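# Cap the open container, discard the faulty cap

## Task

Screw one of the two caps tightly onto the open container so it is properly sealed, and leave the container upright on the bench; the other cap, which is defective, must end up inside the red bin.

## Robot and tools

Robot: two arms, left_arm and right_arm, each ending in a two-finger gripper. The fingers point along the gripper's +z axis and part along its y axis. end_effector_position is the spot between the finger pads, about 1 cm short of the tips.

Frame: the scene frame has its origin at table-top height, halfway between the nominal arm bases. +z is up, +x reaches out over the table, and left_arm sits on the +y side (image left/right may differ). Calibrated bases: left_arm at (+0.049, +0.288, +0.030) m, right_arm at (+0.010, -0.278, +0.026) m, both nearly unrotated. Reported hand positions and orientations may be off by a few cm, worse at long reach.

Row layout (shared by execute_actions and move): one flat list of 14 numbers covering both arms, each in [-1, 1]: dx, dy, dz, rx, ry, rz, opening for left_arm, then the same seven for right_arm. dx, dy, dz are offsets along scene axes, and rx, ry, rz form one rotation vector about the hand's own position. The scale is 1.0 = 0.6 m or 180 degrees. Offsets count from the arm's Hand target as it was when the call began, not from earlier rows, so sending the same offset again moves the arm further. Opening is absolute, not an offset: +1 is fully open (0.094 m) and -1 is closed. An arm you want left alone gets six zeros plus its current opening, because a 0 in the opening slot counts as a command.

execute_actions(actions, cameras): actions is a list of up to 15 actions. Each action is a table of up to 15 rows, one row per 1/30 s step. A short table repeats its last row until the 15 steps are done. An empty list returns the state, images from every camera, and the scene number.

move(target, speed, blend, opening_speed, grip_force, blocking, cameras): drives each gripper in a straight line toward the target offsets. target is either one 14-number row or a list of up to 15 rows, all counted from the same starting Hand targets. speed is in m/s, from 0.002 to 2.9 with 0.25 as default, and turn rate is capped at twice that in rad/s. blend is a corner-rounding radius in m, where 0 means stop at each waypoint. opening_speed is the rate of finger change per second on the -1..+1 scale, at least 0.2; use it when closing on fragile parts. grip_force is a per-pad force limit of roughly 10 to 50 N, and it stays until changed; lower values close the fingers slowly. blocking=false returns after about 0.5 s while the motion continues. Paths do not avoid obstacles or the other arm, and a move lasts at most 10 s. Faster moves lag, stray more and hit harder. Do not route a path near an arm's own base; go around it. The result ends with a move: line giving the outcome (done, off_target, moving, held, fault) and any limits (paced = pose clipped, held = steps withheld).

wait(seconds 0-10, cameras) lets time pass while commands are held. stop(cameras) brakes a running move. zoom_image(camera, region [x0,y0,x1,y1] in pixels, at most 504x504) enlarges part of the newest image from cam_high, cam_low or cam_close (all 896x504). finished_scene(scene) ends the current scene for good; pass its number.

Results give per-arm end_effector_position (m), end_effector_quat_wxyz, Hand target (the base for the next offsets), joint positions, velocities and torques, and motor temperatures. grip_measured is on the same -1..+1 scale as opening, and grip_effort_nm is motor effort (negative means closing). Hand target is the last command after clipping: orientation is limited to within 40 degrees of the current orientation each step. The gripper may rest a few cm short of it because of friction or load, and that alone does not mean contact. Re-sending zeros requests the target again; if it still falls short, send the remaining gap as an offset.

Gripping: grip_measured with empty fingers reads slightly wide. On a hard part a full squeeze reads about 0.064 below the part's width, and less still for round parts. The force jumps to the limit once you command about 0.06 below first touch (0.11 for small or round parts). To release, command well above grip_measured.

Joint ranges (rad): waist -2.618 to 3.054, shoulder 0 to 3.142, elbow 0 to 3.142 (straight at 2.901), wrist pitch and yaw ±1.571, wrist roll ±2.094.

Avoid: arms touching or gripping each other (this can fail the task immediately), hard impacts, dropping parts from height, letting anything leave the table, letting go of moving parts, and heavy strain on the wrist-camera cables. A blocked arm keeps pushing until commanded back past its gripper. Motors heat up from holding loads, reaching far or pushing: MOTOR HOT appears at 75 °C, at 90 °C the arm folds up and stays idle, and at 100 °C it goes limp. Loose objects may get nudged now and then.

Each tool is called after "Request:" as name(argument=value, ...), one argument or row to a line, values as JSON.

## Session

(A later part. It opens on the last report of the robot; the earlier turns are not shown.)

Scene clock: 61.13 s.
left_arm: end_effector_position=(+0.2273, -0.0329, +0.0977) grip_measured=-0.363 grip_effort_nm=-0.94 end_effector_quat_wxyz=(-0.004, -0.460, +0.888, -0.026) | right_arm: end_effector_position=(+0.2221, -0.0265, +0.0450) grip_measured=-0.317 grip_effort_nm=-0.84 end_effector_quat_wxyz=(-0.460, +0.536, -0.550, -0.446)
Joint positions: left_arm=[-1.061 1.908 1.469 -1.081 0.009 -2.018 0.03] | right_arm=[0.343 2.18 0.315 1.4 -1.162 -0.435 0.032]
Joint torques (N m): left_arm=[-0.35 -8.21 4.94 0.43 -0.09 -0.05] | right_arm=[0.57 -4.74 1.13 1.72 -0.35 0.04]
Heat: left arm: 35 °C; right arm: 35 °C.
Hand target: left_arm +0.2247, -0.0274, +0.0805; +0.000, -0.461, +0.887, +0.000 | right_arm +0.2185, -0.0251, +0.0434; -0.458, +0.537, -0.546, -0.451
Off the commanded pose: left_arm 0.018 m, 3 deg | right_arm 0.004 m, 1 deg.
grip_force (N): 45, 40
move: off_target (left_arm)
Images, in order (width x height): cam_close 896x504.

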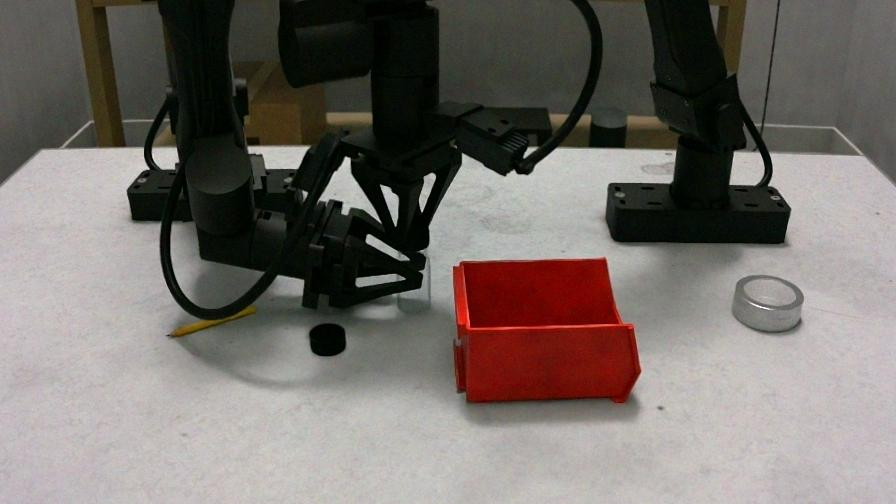

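Request:
move(
  target=[0.0,0.0,0,0.016,0.0055,-0.2,-0.45, 0,0,0,0,0,0,-0.45],
  speed=0.3,
  cameras=["cam_close"],
)

Request:
zoom_image(
  camera="cam_close",
  region=[360, 180, 480, 330],
)

Scene clock: 64.30 s.
left_arm: end_effector_position=(+0.2331, -0.0221, +0.0935) grip_measured=-0.363 grip_effort_nm=-0.94 end_effector_quat_wxyz=(+0.018, -0.179, +0.984, +0.010) | right_arm: end_effector_position=(+0.2207, -0.0263, +0.0452) grip_measured=-0.317 grip_effort_nm=-0.84 end_effector_quat_wxyz=(-0.463, +0.540, -0.543, -0.446)
Joint positions: left_arm=[-1.057 1.942 1.498 -1.135 -0.041 -1.419 0.03] | right_arm=[0.343 2.185 0.315 1.408 -1.171 -0.446 0.032]
Joint torques (N m): left_arm=[-1.88 -7.61 6.93 0.22 0.18 0.12] | right_arm=[0.57 -5.08 1.13 1.62 -0.25 0.17]
Heat: left arm: 35 °C; right arm: 35 °C.
Hand target: left_arm +0.2247, -0.0274, +0.0805; +0.004, -0.164, +0.986, +0.026 | right_arm +0.2186, -0.0251, +0.0434; -0.458, +0.537, -0.546, -0.451
Off the commanded pose: left_arm 0.016 m, 3 deg | right_arm 0.003 m, 1 deg.
grip_force (N): 45, 40
move: off_target (left_arm)
Images, in order (width x height): cam_close 896x504.

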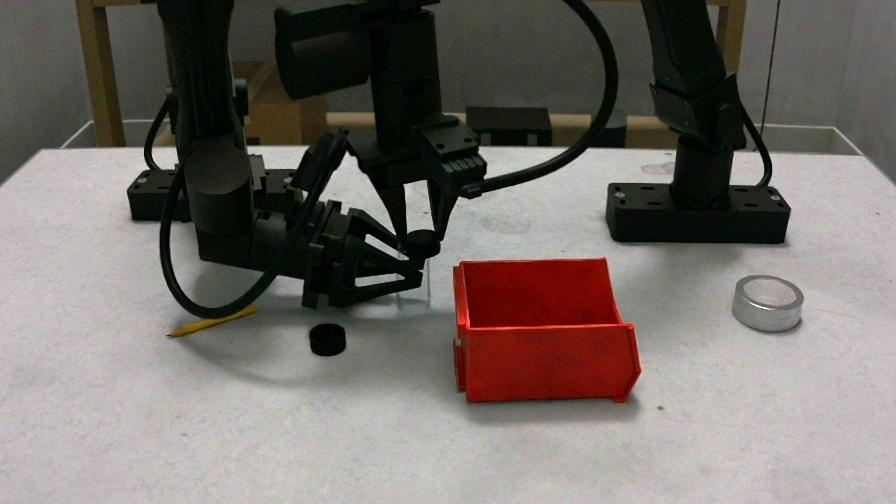

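Scaled by 3.360 from the camera's 896x504 image, which has a finer 1280x720 frame.

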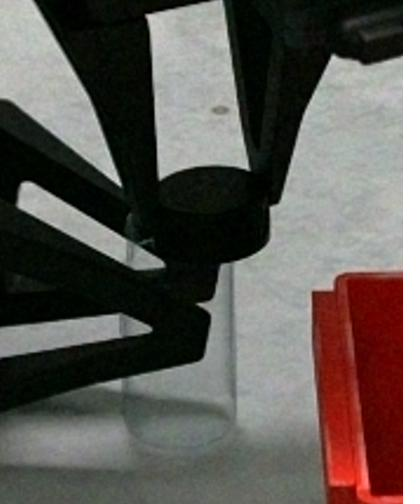

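Request:
move(
  target=[0.0,0.0,0.05,0,0,0,-0.45, 0,0,0,0,0,0,-0.45],
  speed=0.15,
  cameras=["cam_close"],
)

Request:
zoom_image(
  camera="cam_close",
  region=[360, 180, 480, 330],
)

Scene clock: 66.60 s.
left_arm: end_effector_position=(+0.2258, -0.0267, +0.1128) grip_measured=-0.363 grip_effort_nm=-0.94 end_effector_quat_wxyz=(+0.006, -0.168, +0.986, +0.014) | right_arm: end_effector_position=(+0.2215, -0.0263, +0.0455) grip_measured=-0.317 grip_effort_nm=-0.83 end_effector_quat_wxyz=(-0.462, +0.538, -0.546, -0.447)
Joint positions: left_arm=[-1.071 1.946 1.583 -1.23 -0.022 -1.412 0.03] | right_arm=[0.343 2.185 0.315 1.412 -1.167 -0.436 0.032]
Joint torques (N m): left_arm=[-0.53 -9.83 7.58 0.08 -0.01 0.05] | right_arm=[0.62 -5.01 1.1 1.63 -0.28 0.08]
Heat: left arm: 35 °C; right arm: 35 °C.
Hand target: left_arm +0.2247, -0.0274, +0.1105; +0.004, -0.164, +0.986, +0.026 | right_arm +0.2185, -0.0251, +0.0434; -0.458, +0.537, -0.546, -0.451
Off the commanded pose: left_arm 0.003 m, 1 deg | right_arm 0.004 m, 1 deg.
grip_force (N): 45, 40
move: done
Images, in order (width x height): cam_close 896x504.

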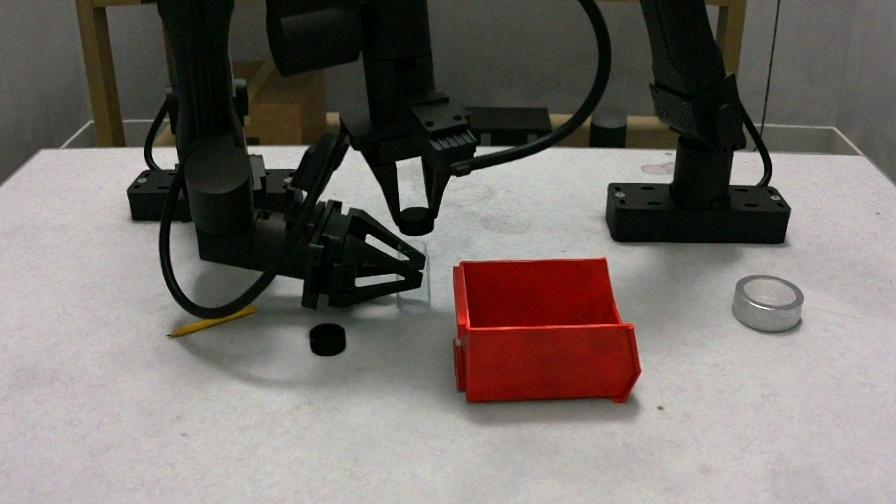

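Scaled by 3.360 from the camera's 896x504 image, which has a finer 1280x720 frame.

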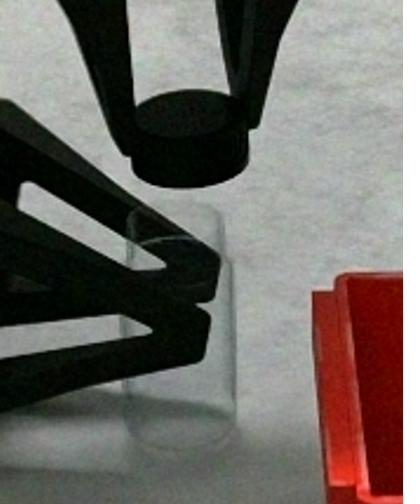

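Request:
move(
  target=[0.0,-0.0065,-0.022,0,0,0,-0.45, 0,0,0,0,0,0,-0.45],
  speed=0.1,
  cameras=["cam_close"],
)

Request:
zoom_image(
  camera="cam_close",
  region=[360, 180, 480, 330],
)

Scene clock: 68.37 s.
left_arm: end_effector_position=(+0.2259, -0.0272, +0.1124) grip_measured=-0.363 grip_effort_nm=-0.94 end_effector_quat_wxyz=(+0.007, -0.168, +0.986, +0.014) | right_arm: end_effector_position=(+0.2214, -0.0263, +0.0453) grip_measured=-0.317 grip_effort_nm=-0.84 end_effector_quat_wxyz=(-0.462, +0.537, -0.546, -0.447)
Joint positions: left_arm=[-1.072 1.947 1.583 -1.228 -0.021 -1.412 0.03] | right_arm=[0.343 2.185 0.315 1.41 -1.167 -0.435 0.032]
Joint torques (N m): left_arm=[-0.95 -8.12 5.82 0.44 -0.02 0] | right_arm=[0.65 -5.05 1.1 1.63 -0.29 0.09]
Heat: left arm: 35 °C; right arm: 35 °C.
Hand target: left_arm +0.2248, -0.0313, +0.0974; +0.004, -0.165, +0.986, +0.026 | right_arm +0.2185, -0.0251, +0.0434; -0.458, +0.537, -0.546, -0.451
Off the commanded pose: left_arm 0.016 m, 1 deg | right_arm 0.004 m, 1 deg.
grip_force (N): 45, 40
move: off_target (left_arm)
Images, in order (width x height): cam_close 896x504.

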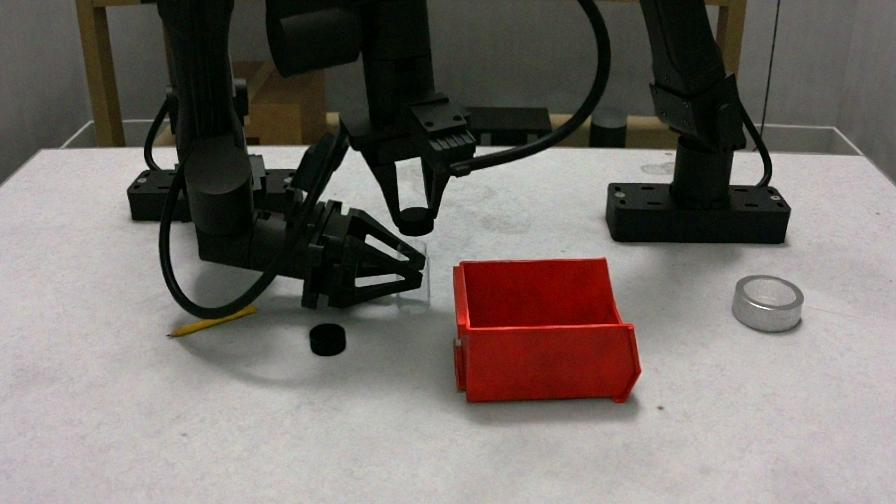

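Scaled by 3.360 from the camera's 896x504 image, which has a finer 1280x720 frame.

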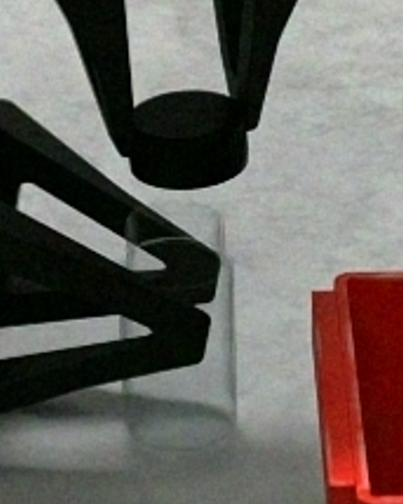

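Request:
move(
  target=[0.0,-0.0085,-0.018,0,0,0,-0.45, 0,0,0,0,0,0,-0.45],
  speed=0.1,
  cameras=["cam_close"],
)

Request:
zoom_image(
  camera="cam_close",
  region=[360, 180, 480, 330],
)

Scene clock: 69.60 s.
left_arm: end_effector_position=(+0.2261, -0.0275, +0.1117) grip_measured=-0.363 grip_effort_nm=-0.94 end_effector_quat_wxyz=(+0.006, -0.168, +0.986, +0.014) | right_arm: end_effector_position=(+0.2214, -0.0264, +0.0452) grip_measured=-0.317 grip_effort_nm=-0.84 end_effector_quat_wxyz=(-0.461, +0.537, -0.546, -0.447)
Joint positions: left_arm=[-1.072 1.949 1.583 -1.227 -0.021 -1.412 0.03] | right_arm=[0.343 2.185 0.315 1.41 -1.167 -0.435 0.032]
Joint torques (N m): left_arm=[-1.46 -6.46 4.97 0.67 -0.01 -0.07] | right_arm=[0.61 -5.04 1.06 1.64 -0.29 0.06]
Heat: left arm: 35 °C; right arm: 35 °C.
Hand target: left_arm +0.2248, -0.0364, +0.0865; +0.004, -0.165, +0.986, +0.026 | right_arm +0.2185, -0.0251, +0.0434; -0.458, +0.537, -0.546, -0.451
Off the commanded pose: left_arm 0.027 m, 1 deg | right_arm 0.004 m, 1 deg.
grip_force (N): 45, 40
move: off_target (left_arm)
Images, in order (width x height): cam_close 896x504.

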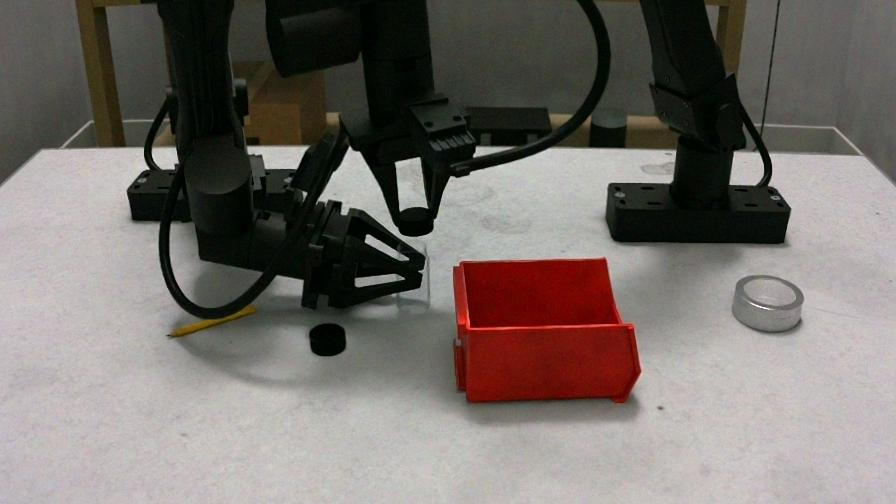

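Scaled by 3.360 from the camera's 896x504 image, which has a finer 1280x720 frame.

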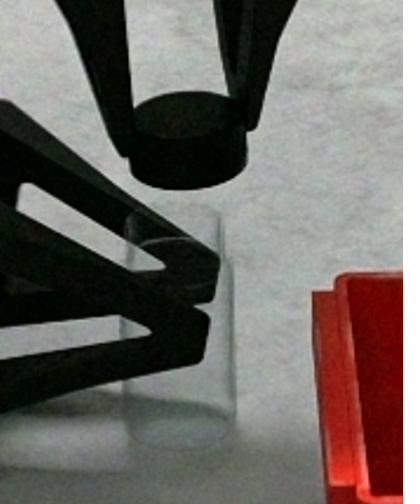

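Request:
zoom_image(
  camera="cam_close",
  region=[250, 60, 500, 310],
)

Request:
wait(
  seconds=0,
  cameras=["cam_high","cam_close"],
)

Request:
zoom_image(
  camera="cam_high",
  region=[380, 150, 510, 310],
)

Scaled by 2.016 from the camera's 896x504 image, which has a finer 1280x720 frame.

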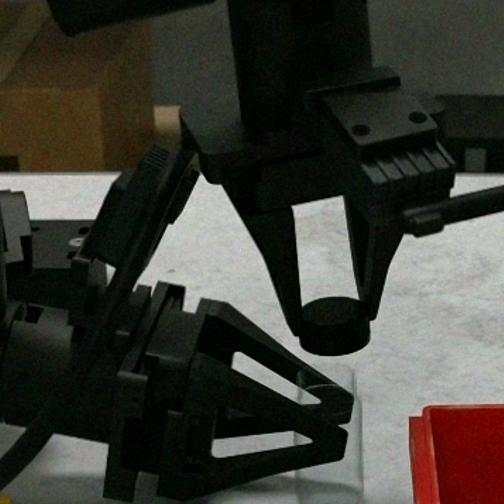

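Scene clock: 71.63 s.
left_arm: end_effector_position=(+0.2261, -0.0275, +0.1117) grip_measured=-0.363 grip_effort_nm=-0.94 end_effector_quat_wxyz=(+0.006, -0.168, +0.986, +0.014) | right_arm: end_effector_position=(+0.2214, -0.0264, +0.0452) grip_measured=-0.317 grip_effort_nm=-0.84 end_effector_quat_wxyz=(-0.461, +0.537, -0.546, -0.447)
Joint positions: left_arm=[-1.072 1.949 1.583 -1.227 -0.021 -1.412 0.03] | right_arm=[0.343 2.185 0.315 1.41 -1.167 -0.435 0.032]
Joint torques (N m): left_arm=[-1.59 -6.46 4.94 0.71 -0.04 -0.06] | right_arm=[0.62 -5.01 1.17 1.65 -0.29 0.07]
Heat: left arm: 35 °C; right arm: 35 °C.
Hand target: left_arm +0.2248, -0.0364, +0.0865; +0.004, -0.165, +0.986, +0.026 | right_arm +0.2185, -0.0251, +0.0434; -0.458, +0.537, -0.546, -0.451
Tool commands: left_gripper/opening=-0.45 right_gripper/opening=-0.45
Off the commanded pose: left_arm 0.027 m, 1 deg | right_arm 0.004 m, 1 deg.
grip_force (N): 45, 40
Images, in order (width x height): cam_high 896x504, cam_close 896x504.

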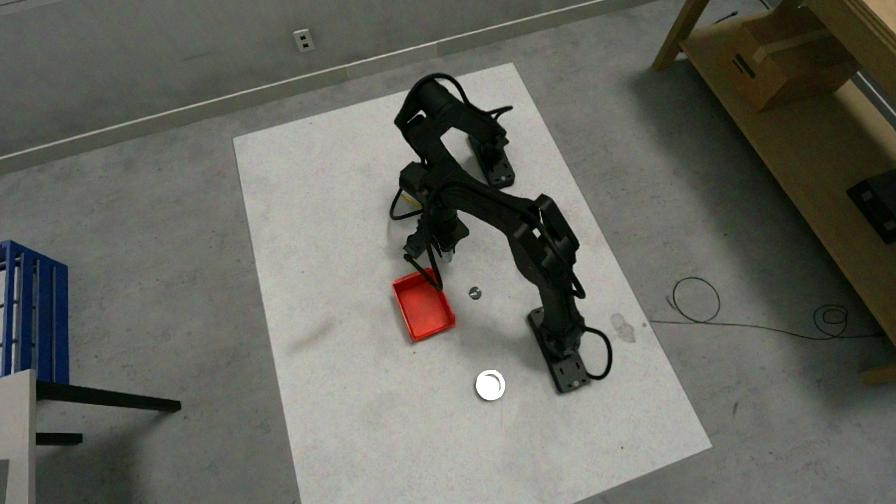

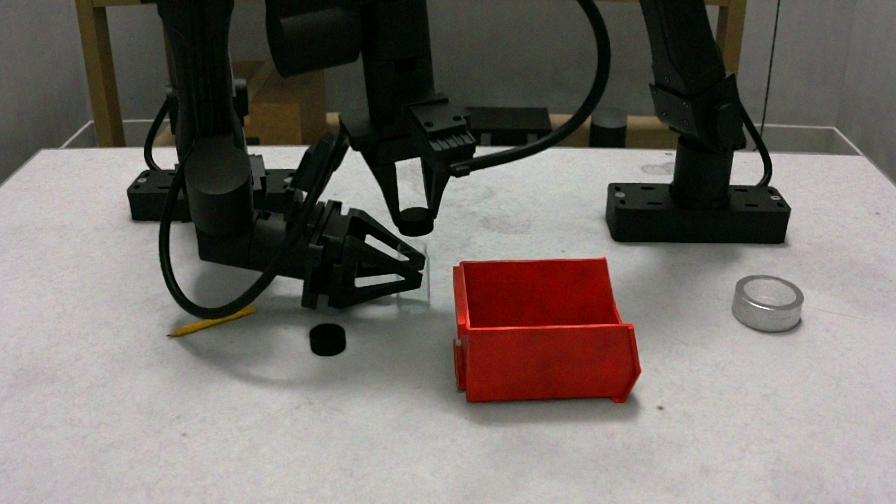

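Scaled by 3.150 from the camera's 896x504 image, which has a finer 1280x720 frame.

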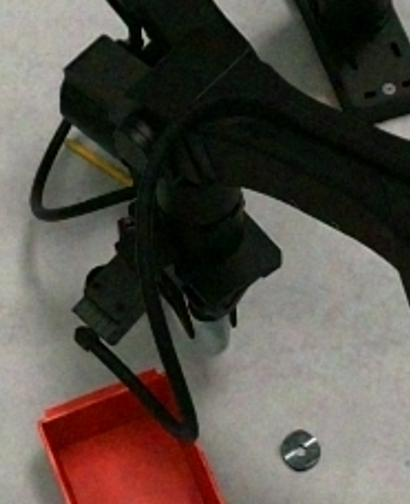

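Request:
move(
  target=[
    [0,0,0.1058,0,0,0,-0.45, 0,0,0.02,0,0,0,-0.45],
    [0.0753,0.144,0.1725,-0.008,-0.0032,0.2,-0.45, 0.0967,-0.0483,0.02,0,0,0,-0.45],
    [0.0753,0.144,0.1725,-0.008,-0.0032,0.2,-0.45, 0.0967,-0.0483,-0.003,0,0,0,-0.45],
  ],
  speed=[0.15,0.2,0.05],
  cameras=["cam_high","cam_close"],
)

Scene clock: 84.47 s.
left_arm: end_effector_position=(+0.2766, +0.0407, +0.1813) grip_measured=-0.363 grip_effort_nm=-0.94 end_effector_quat_wxyz=(-0.003, -0.456, +0.890, +0.011) | right_arm: end_effector_position=(+0.2739, -0.0527, +0.0453) grip_measured=-0.317 grip_effort_nm=-0.84 end_effector_quat_wxyz=(-0.457, +0.537, -0.547, -0.451)
Joint positions: left_arm=[-0.829 1.845 1.72 -1.469 -0.001 -1.779 0.03] | right_arm=[0.181 2.114 0.532 0.84 -1.309 -0.722 0.032]
Joint torques (N m): left_arm=[0.18 -14.61 4.9 0.02 -0.01 -0.06] | right_arm=[-0.49 -5.37 4.33 1.22 -0.48 -0.2]
Heat: left arm: 35 °C; right arm: 36 °C.
Hand target: left_arm +0.2699, +0.0499, +0.1900; -0.001, -0.461, +0.887, +0.013 | right_arm +0.2765, -0.0541, +0.0416; -0.458, +0.537, -0.546, -0.451
Off the commanded pose: left_arm 0.014 m, 1 deg | right_arm 0.005 m, 0 deg.
grip_force (N): 45, 40
move: off_target (left_arm)
Images, in order (width x height): cam_high 896x504, cam_close 896x504.

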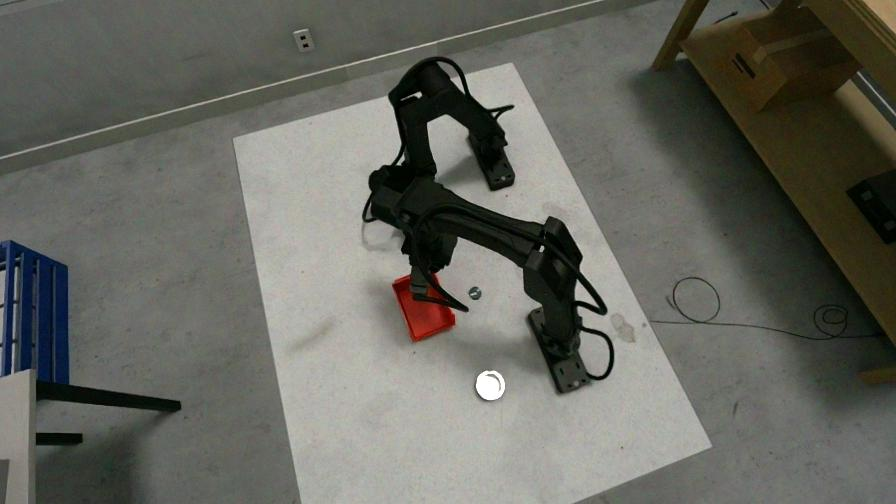

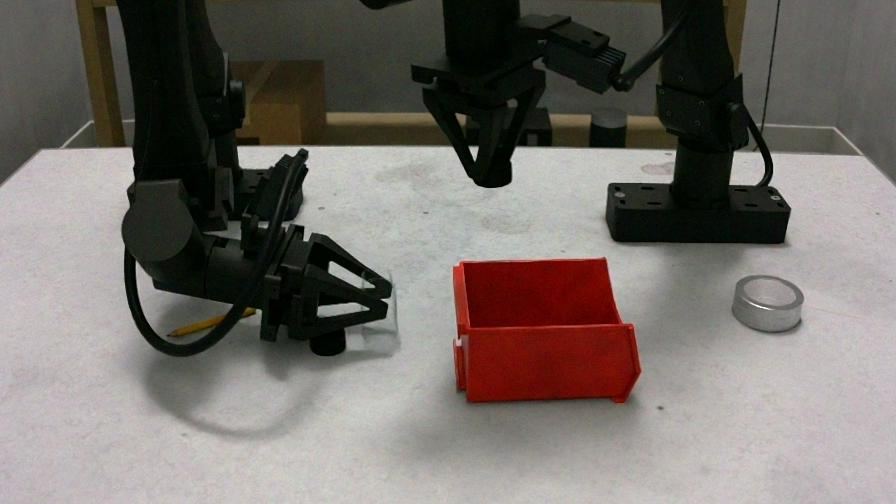

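Request:
zoom_image(
  camera="cam_close",
  region=[240, 200, 440, 380],
)

Scaled by 2.520 from the camera's 896x504 image, which has a finer 1280x720 frame.

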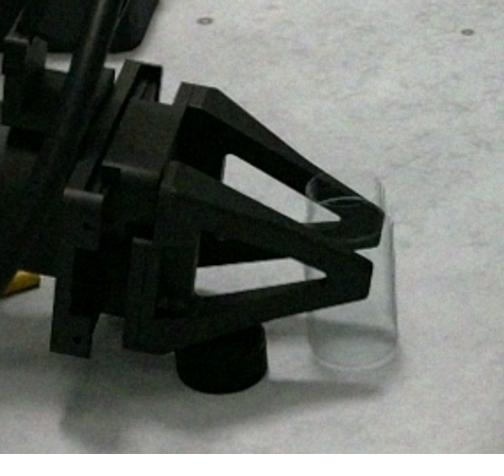

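Request:
move(
  target=[
    [0,0,0,0,0,0,-0.45, 0,0,0,0,0,0,0.2],
    [0,0,0,0,0,0,-0.45, 0,0,0.009,0.0332,0,0.0106,0.2],
  ],
  speed=0.1,
  opening_speed=0.8,
  cameras=["cam_close"],
)

Request:
zoom_image(
  camera="cam_close",
  region=[240, 200, 440, 380],
)

Scene clock: 89.33 s.
left_arm: end_effector_position=(+0.2766, +0.0407, +0.1813) grip_measured=-0.363 grip_effort_nm=-0.94 end_effector_quat_wxyz=(-0.003, -0.456, +0.890, +0.011) | right_arm: end_effector_position=(+0.2795, -0.0519, +0.0505) grip_measured=+0.197 grip_effort_nm=0.16 end_effector_quat_wxyz=(-0.481, +0.527, -0.512, -0.478)
Joint positions: left_arm=[-0.829 1.845 1.72 -1.469 -0.001 -1.779 0.03] | right_arm=[0.169 2.258 0.549 1.232 -1.396 -0.488 0.056]
Joint torques (N m): left_arm=[0.18 -14.64 4.94 0.04 -0.02 -0.06] | right_arm=[-0.54 -5.76 2.04 1.45 -0.49 0.07]
Heat: left arm: 35 °C; right arm: 35 °C.
Hand target: left_arm +0.2699, +0.0499, +0.1900; -0.001, -0.461, +0.887, +0.013 | right_arm +0.2765, -0.0540, +0.0471; -0.478, +0.521, -0.513, -0.487
Off the commanded pose: left_arm 0.014 m, 1 deg | right_arm 0.005 m, 1 deg.
grip_force (N): 45, 40
move: off_target (left_arm)
Images, in order (width x height): cam_close 896x504.

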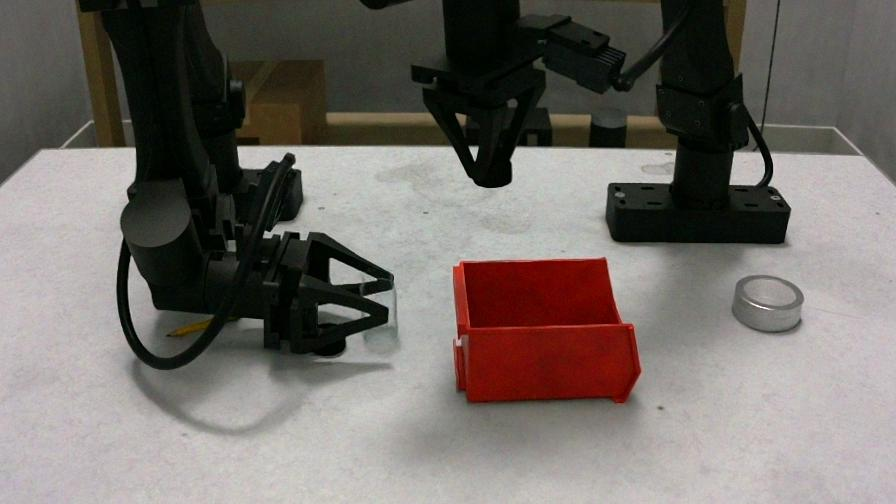

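Scaled by 2.520 from the camera's 896x504 image, which has a finer 1280x720 frame.

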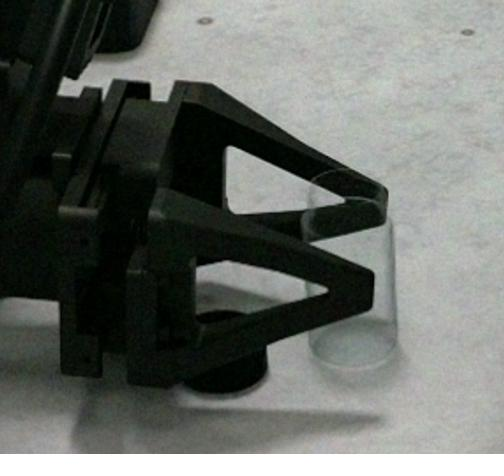

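Request:
move(
  target=[0,0,0,0,0,0,-0.45, -0.0125,0,0,0.0,0,0,0.2],
  speed=0.1,
  cameras=["cam_close"],
)

Request:
zoom_image(
  camera="cam_close",
  region=[240, 200, 440, 380],
)

Scene clock: 91.10 s.
left_arm: end_effector_position=(+0.2766, +0.0407, +0.1813) grip_measured=-0.363 grip_effort_nm=-0.94 end_effector_quat_wxyz=(-0.003, -0.456, +0.890, +0.011) | right_arm: end_effector_position=(+0.2744, -0.0527, +0.0512) grip_measured=+0.197 grip_effort_nm=0.16 end_effector_quat_wxyz=(-0.484, +0.526, -0.511, -0.478)
Joint positions: left_arm=[-0.829 1.845 1.72 -1.469 -0.001 -1.779 0.03] | right_arm=[0.169 2.266 0.524 1.295 -1.396 -0.461 0.056]
Joint torques (N m): left_arm=[0.27 -14.61 4.9 0.03 -0.01 -0.09] | right_arm=[-0.13 -5.76 1.2 1.5 -0.42 0.07]
Heat: left arm: 35 °C; right arm: 35 °C.
Hand target: left_arm +0.2699, +0.0499, +0.1900; -0.001, -0.461, +0.887, +0.013 | right_arm +0.2691, -0.0540, +0.0470; -0.478, +0.521, -0.513, -0.487
Off the commanded pose: left_arm 0.014 m, 1 deg | right_arm 0.007 m, 1 deg.
grip_force (N): 45, 40
move: off_target (left_arm)
Images, in order (width x height): cam_close 896x504.

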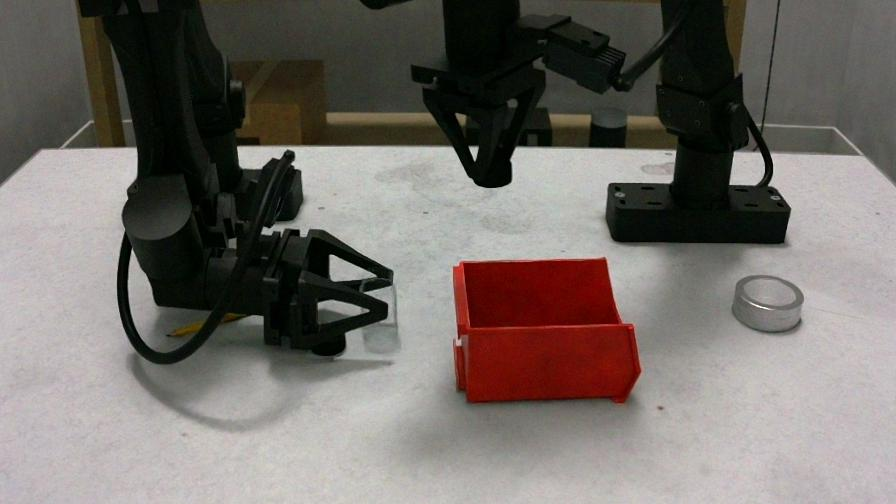

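Scaled by 2.520 from the camera's 896x504 image, which has a finer 1280x720 frame.

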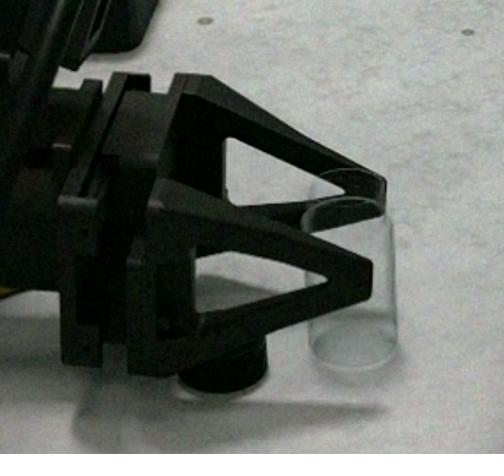

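Request:
move(
  target=[0.0102,-0.1715,-0.0667,0,0,0,-0.45, 0,0,0,0.0,0,0,-0.45],
  speed=0.15,
  opening_speed=0.6,
  cameras=["cam_close"],
)

Request:
zoom_image(
  camera="cam_close",
  region=[240, 120, 480, 380],
)

Scene clock: 93.43 s.
left_arm: end_effector_position=(+0.2762, -0.0538, +0.1571) grip_measured=-0.363 grip_effort_nm=-0.94 end_effector_quat_wxyz=(-0.002, -0.457, +0.889, -0.005) | right_arm: end_effector_position=(+0.2748, -0.0527, +0.0521) grip_measured=-0.317 grip_effort_nm=-0.82 end_effector_quat_wxyz=(-0.485, +0.526, -0.510, -0.478)
Joint positions: left_arm=[-0.984 2.123 2.019 -1.457 0.004 -1.936 0.03] | right_arm=[0.169 2.266 0.524 1.304 -1.396 -0.454 0.032]
Joint torques (N m): left_arm=[-0.09 -10.86 7.71 0.1 -0.03 -0.07] | right_arm=[-0.09 -5.53 1.09 1.52 -0.42 0.05]
Heat: left arm: 35 °C; right arm: 36 °C.
Hand target: left_arm +0.2761, -0.0529, +0.1500; -0.001, -0.461, +0.887, +0.013 | right_arm +0.2691, -0.0540, +0.0470; -0.478, +0.521, -0.513, -0.487
Off the commanded pose: left_arm 0.007 m, 2 deg | right_arm 0.008 m, 1 deg.
grip_force (N): 45, 40
move: done
Images, in order (width x height): cam_close 896x504.

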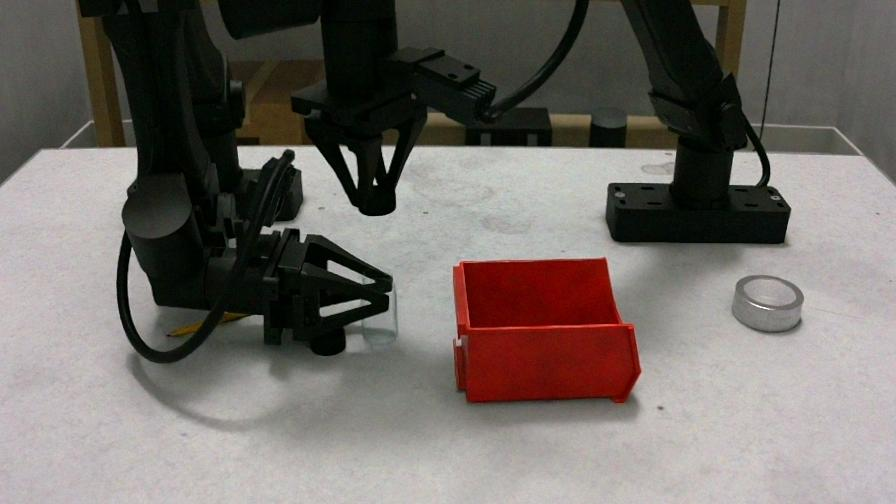

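Scaled by 1.938 from the camera's 896x504 image, which has a finer 1280x720 frame.

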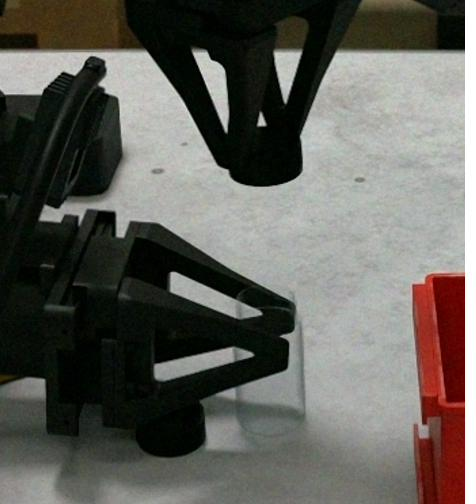

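Request:
wait(
  seconds=0,
  cameras=["cam_high","cam_low"],
)

Request:
zoom_image(
  camera="cam_low",
  region=[350, 200, 450, 300],
)

Request:
zoom_image(
  camera="cam_high",
  region=[360, 170, 500, 310],
)

Scene clock: 94.90 s.
left_arm: end_effector_position=(+0.2762, -0.0538, +0.1571) grip_measured=-0.363 grip_effort_nm=-0.94 end_effector_quat_wxyz=(-0.002, -0.458, +0.889, -0.005) | right_arm: end_effector_position=(+0.2748, -0.0527, +0.0521) grip_measured=-0.318 grip_effort_nm=-0.84 end_effector_quat_wxyz=(-0.485, +0.526, -0.510, -0.478)
Joint positions: left_arm=[-0.984 2.123 2.019 -1.457 0.004 -1.936 0.03] | right_arm=[0.169 2.266 0.524 1.304 -1.396 -0.454 0.032]
Joint torques (N m): left_arm=[-0.25 -10.91 7.73 0.09 -0.03 -0.06] | right_arm=[-0.06 -5.56 1.09 1.51 -0.41 0.05]
Heat: left arm: 35 °C; right arm: 36 °C.
Hand target: left_arm +0.2761, -0.0529, +0.1500; -0.001, -0.461, +0.887, +0.013 | right_arm +0.2691, -0.0540, +0.0470; -0.478, +0.521, -0.513, -0.487
Tool commands: left_gripper/opening=-0.45 right_gripper/opening=-0.45
Off the commanded pose: left_arm 0.007 m, 2 deg | right_arm 0.008 m, 1 deg.
grip_force (N): 45, 40
Images, in order (width x height): cam_high 896x504, cam_low 896x504.

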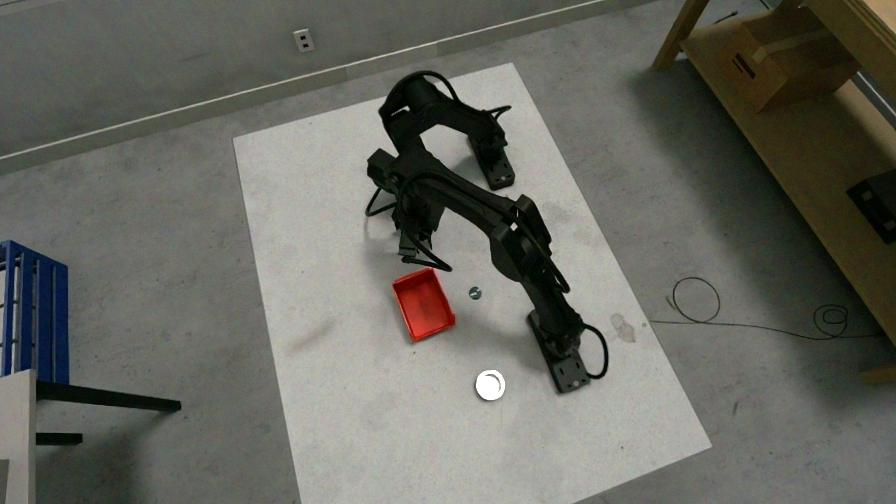

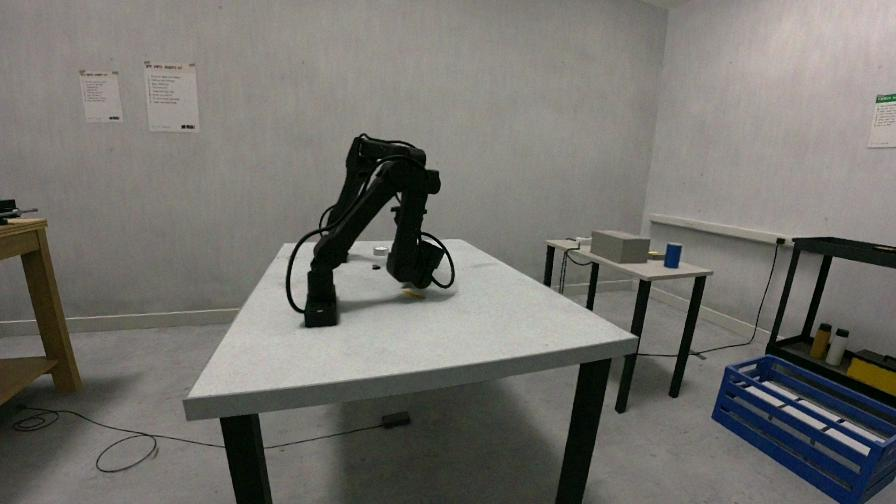

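Scaled by 5.040 from the camera's 896x504 image, which has a finer 1280x720 frame.

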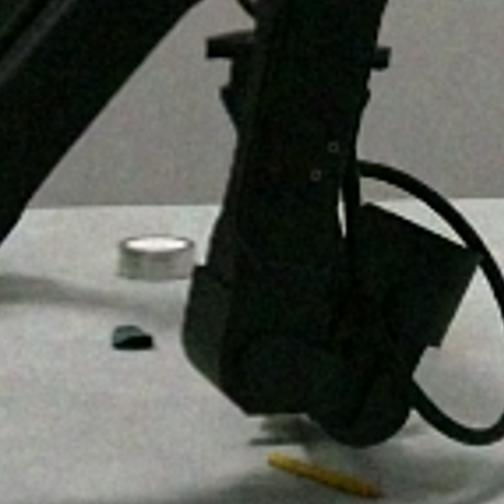

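Scaled by 3.600 from the camera's 896x504 image, which has a finer 1280x720 frame.

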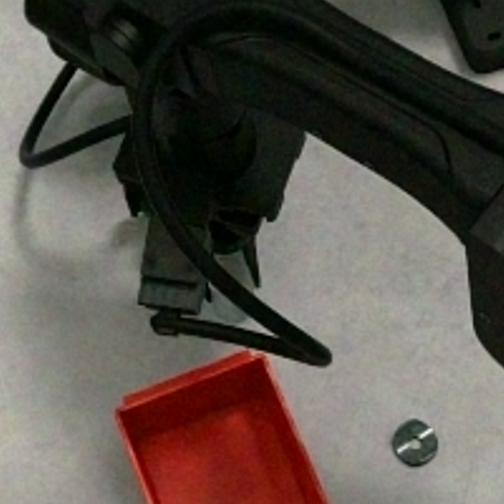

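Request:
move(
  target=[0,0,-0.075,0,0,0,-0.45, 0,0,0,0.0,0,0,-0.45],
  speed=0.12,
  cameras=["cam_close"],
)

Request:
zoom_image(
  camera="cam_close",
  region=[300, 180, 440, 360],
)

Scene clock: 102.20 s.
left_arm: end_effector_position=(+0.2778, -0.0562, +0.1184) grip_measured=-0.363 grip_effort_nm=-0.94 end_effector_quat_wxyz=(-0.001, -0.458, +0.889, -0.006) | right_arm: end_effector_position=(+0.2748, -0.0527, +0.0521) grip_measured=-0.318 grip_effort_nm=-0.84 end_effector_quat_wxyz=(-0.485, +0.526, -0.510, -0.478)
Joint positions: left_arm=[-0.984 2.123 1.864 -1.301 0.004 -1.936 0.03] | right_arm=[0.169 2.266 0.524 1.304 -1.396 -0.454 0.032]
Joint torques (N m): left_arm=[-0.13 -11.55 5.31 0.25 -0.03 -0.06] | right_arm=[-0.16 -5.56 1.14 1.51 -0.4 0.05]
Motor temperatures (°C): left_arm=[26 31 36 30 29 31 30] | right_arm=[28 33 31 36 28 29 30]
Heat: left arm: 36 °C; right arm: 36 °C.
Hand target: left_arm +0.2761, -0.0528, +0.1049; -0.001, -0.461, +0.887, +0.013 | right_arm +0.2691, -0.0540, +0.0470; -0.478, +0.521, -0.513, -0.487
Off the commanded pose: left_arm 0.014 m, 2 deg | right_arm 0.008 m, 1 deg.
grip_force (N): 45, 40
move: off_target (left_arm)
Images, in order (width x height): cam_close 896x504.

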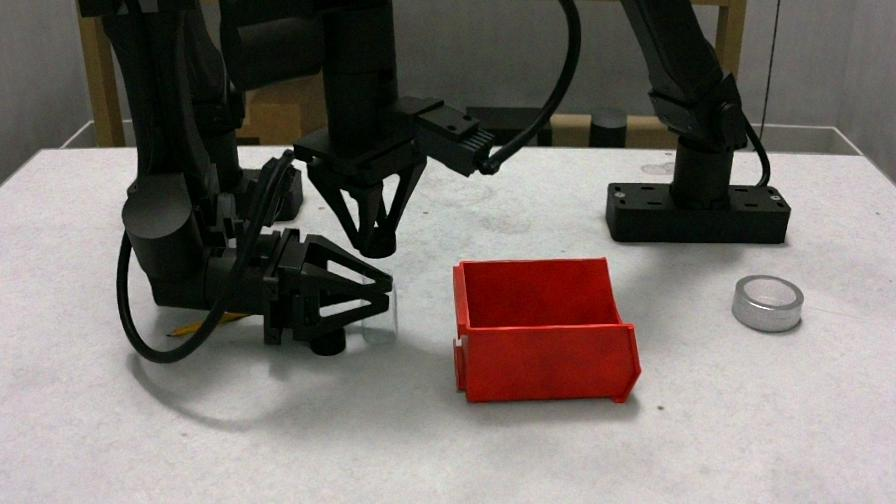

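Scaled by 2.800 from the camera's 896x504 image, which has a finer 1280x720 frame.

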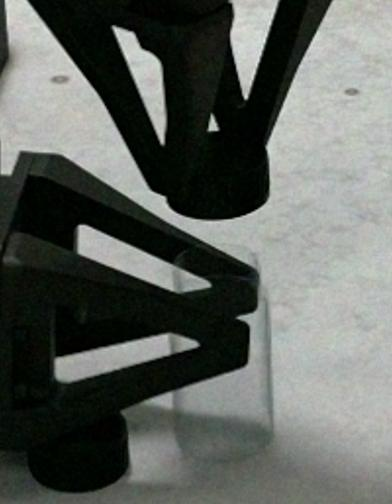

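Request:
move(
  target=[0,0.002,-0.02,0,0,0,-0.45, 0,0,0,0.0,0,0,-0.45],
  speed=0.08,
  cameras=["cam_close"],
)

Request:
zoom_image(
  camera="cam_close",
  region=[300, 180, 440, 360],
)

Scene clock: 104.30 s.
left_arm: end_effector_position=(+0.2779, -0.0564, +0.1071) grip_measured=-0.363 grip_effort_nm=-0.94 end_effector_quat_wxyz=(-0.001, -0.458, +0.889, -0.008) | right_arm: end_effector_position=(+0.2748, -0.0527, +0.0521) grip_measured=-0.318 grip_effort_nm=-0.84 end_effector_quat_wxyz=(-0.485, +0.526, -0.510, -0.478)
Joint positions: left_arm=[-0.984 2.123 1.82 -1.253 0.004 -1.936 0.03] | right_arm=[0.169 2.266 0.524 1.304 -1.396 -0.454 0.032]
Joint torques (N m): left_arm=[0.03 -11.52 5.14 0.31 -0.03 -0.05] | right_arm=[-0.13 -5.55 1.11 1.51 -0.41 0.03]
Heat: left arm: 36 °C; right arm: 36 °C.
Hand target: left_arm +0.2761, -0.0517, +0.0929; -0.001, -0.461, +0.887, +0.013 | right_arm +0.2691, -0.0540, +0.0470; -0.478, +0.521, -0.513, -0.487
Off the commanded pose: left_arm 0.015 m, 2 deg | right_arm 0.008 m, 1 deg.
grip_force (N): 45, 40
move: off_target (left_arm)
Images, in order (width x height): cam_close 896x504.

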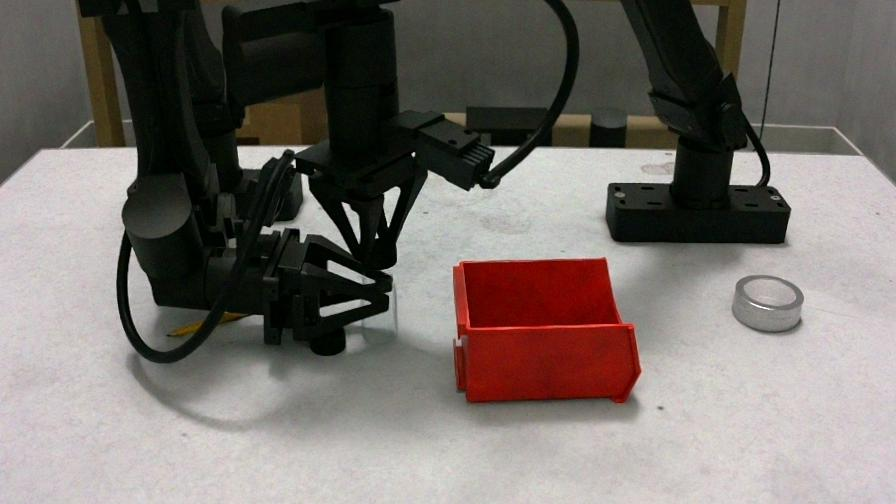

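Scaled by 2.800 from the camera's 896x504 image, which has a finer 1280x720 frame.

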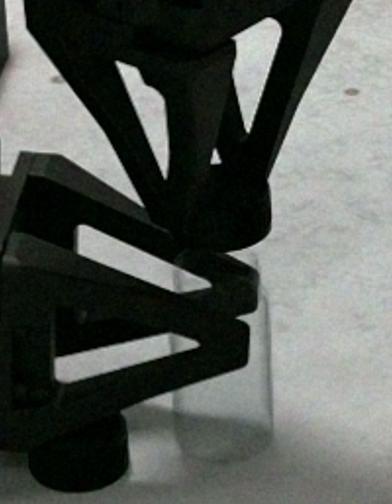

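Request:
move(
  target=[0,0.0,-0.018,0,0,0,-0.45, 0,0,0,0.0,0,0,-0.45],
  speed=0.06,
  cameras=["cam_close"],
)

Request:
zoom_image(
  camera="cam_close",
  region=[300, 180, 440, 360],
)

Scene clock: 106.10 s.
left_arm: end_effector_position=(+0.2783, -0.0570, +0.0985) grip_measured=-0.363 grip_effort_nm=-0.94 end_effector_quat_wxyz=(-0.001, -0.458, +0.889, -0.010) | right_arm: end_effector_position=(+0.2748, -0.0527, +0.0521) grip_measured=-0.318 grip_effort_nm=-0.84 end_effector_quat_wxyz=(-0.485, +0.526, -0.510, -0.478)
Joint positions: left_arm=[-0.984 2.123 1.786 -1.213 0.004 -1.936 0.03] | right_arm=[0.169 2.266 0.524 1.304 -1.396 -0.454 0.032]
Joint torques (N m): left_arm=[-0.02 -11.1 4.97 0.3 -0.03 -0.05] | right_arm=[-0.09 -5.56 1.11 1.52 -0.4 0.05]
Heat: left arm: 36 °C; right arm: 36 °C.
Hand target: left_arm +0.2761, -0.0516, +0.0821; -0.001, -0.461, +0.887, +0.013 | right_arm +0.2691, -0.0540, +0.0470; -0.478, +0.521, -0.513, -0.487
Off the commanded pose: left_arm 0.017 m, 3 deg | right_arm 0.008 m, 1 deg.
grip_force (N): 45, 40
move: off_target (left_arm)
Images, in order (width x height): cam_close 896x504.

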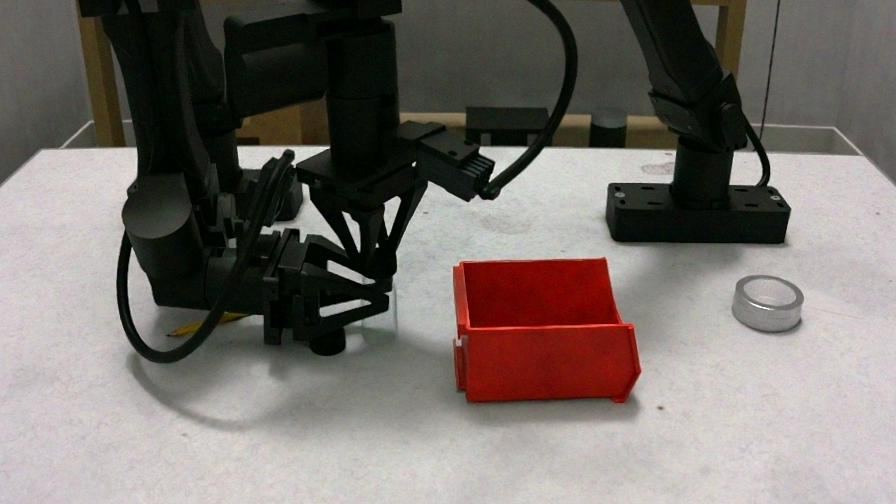

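Scaled by 2.800 from the camera's 896x504 image, which has a finer 1280x720 frame.

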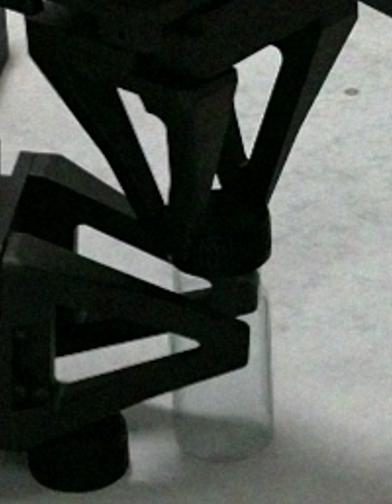

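Request:
move(
  target=[0,0.0,-0.012,0.004,0.003,0,-0.45, 0,0,0,0.0,0,0,-0.45],
  speed=0.06,
  cameras=["cam_close"],
)

Request:
zoom_image(
  camera="cam_close",
  region=[300, 180, 440, 360],
)

Scene clock: 107.43 s.
left_arm: end_effector_position=(+0.2783, -0.0571, +0.0952) grip_measured=-0.363 grip_effort_nm=-0.94 end_effector_quat_wxyz=(-0.002, -0.458, +0.889, -0.007) | right_arm: end_effector_position=(+0.2746, -0.0527, +0.0520) grip_measured=-0.318 grip_effort_nm=-0.84 end_effector_quat_wxyz=(-0.484, +0.526, -0.510, -0.478)
Joint positions: left_arm=[-0.984 2.131 1.786 -1.211 0.005 -1.936 0.03] | right_arm=[0.169 2.267 0.524 1.307 -1.396 -0.451 0.032]
Joint torques (N m): left_arm=[0.03 -10.04 5.16 0.3 -0.04 -0.08] | right_arm=[-0.14 -5.64 1.16 1.49 -0.4 -0.03]
Heat: left arm: 36 °C; right arm: 36 °C.
Hand target: left_arm +0.2761, -0.0516, +0.0750; -0.002, -0.461, +0.887, +0.021 | right_arm +0.2690, -0.0540, +0.0470; -0.478, +0.521, -0.513, -0.487
Off the commanded pose: left_arm 0.021 m, 3 deg | right_arm 0.008 m, 1 deg.
grip_force (N): 45, 40
move: off_target (left_arm)
Images, in order (width x height): cam_close 896x504.

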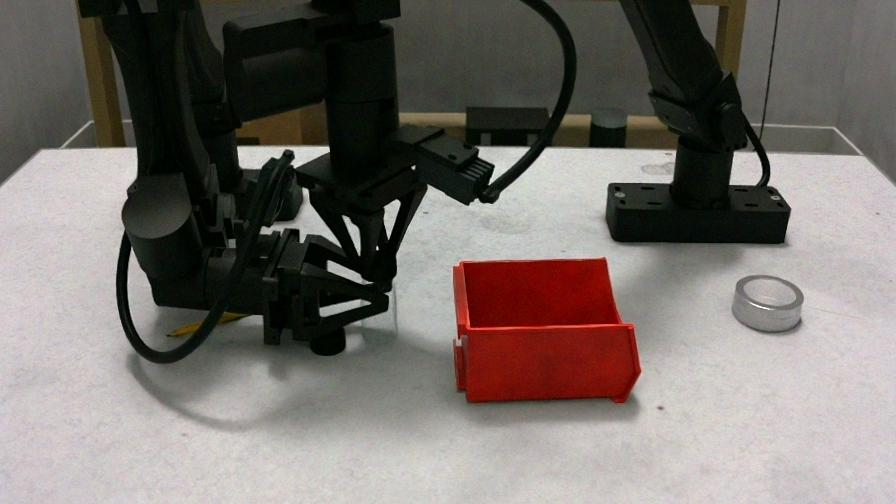

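Scaled by 2.800 from the camera's 896x504 image, which has a finer 1280x720 frame.

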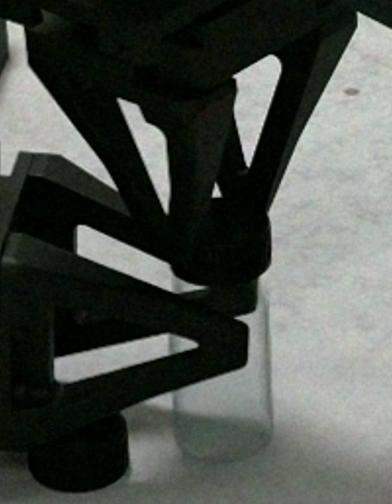

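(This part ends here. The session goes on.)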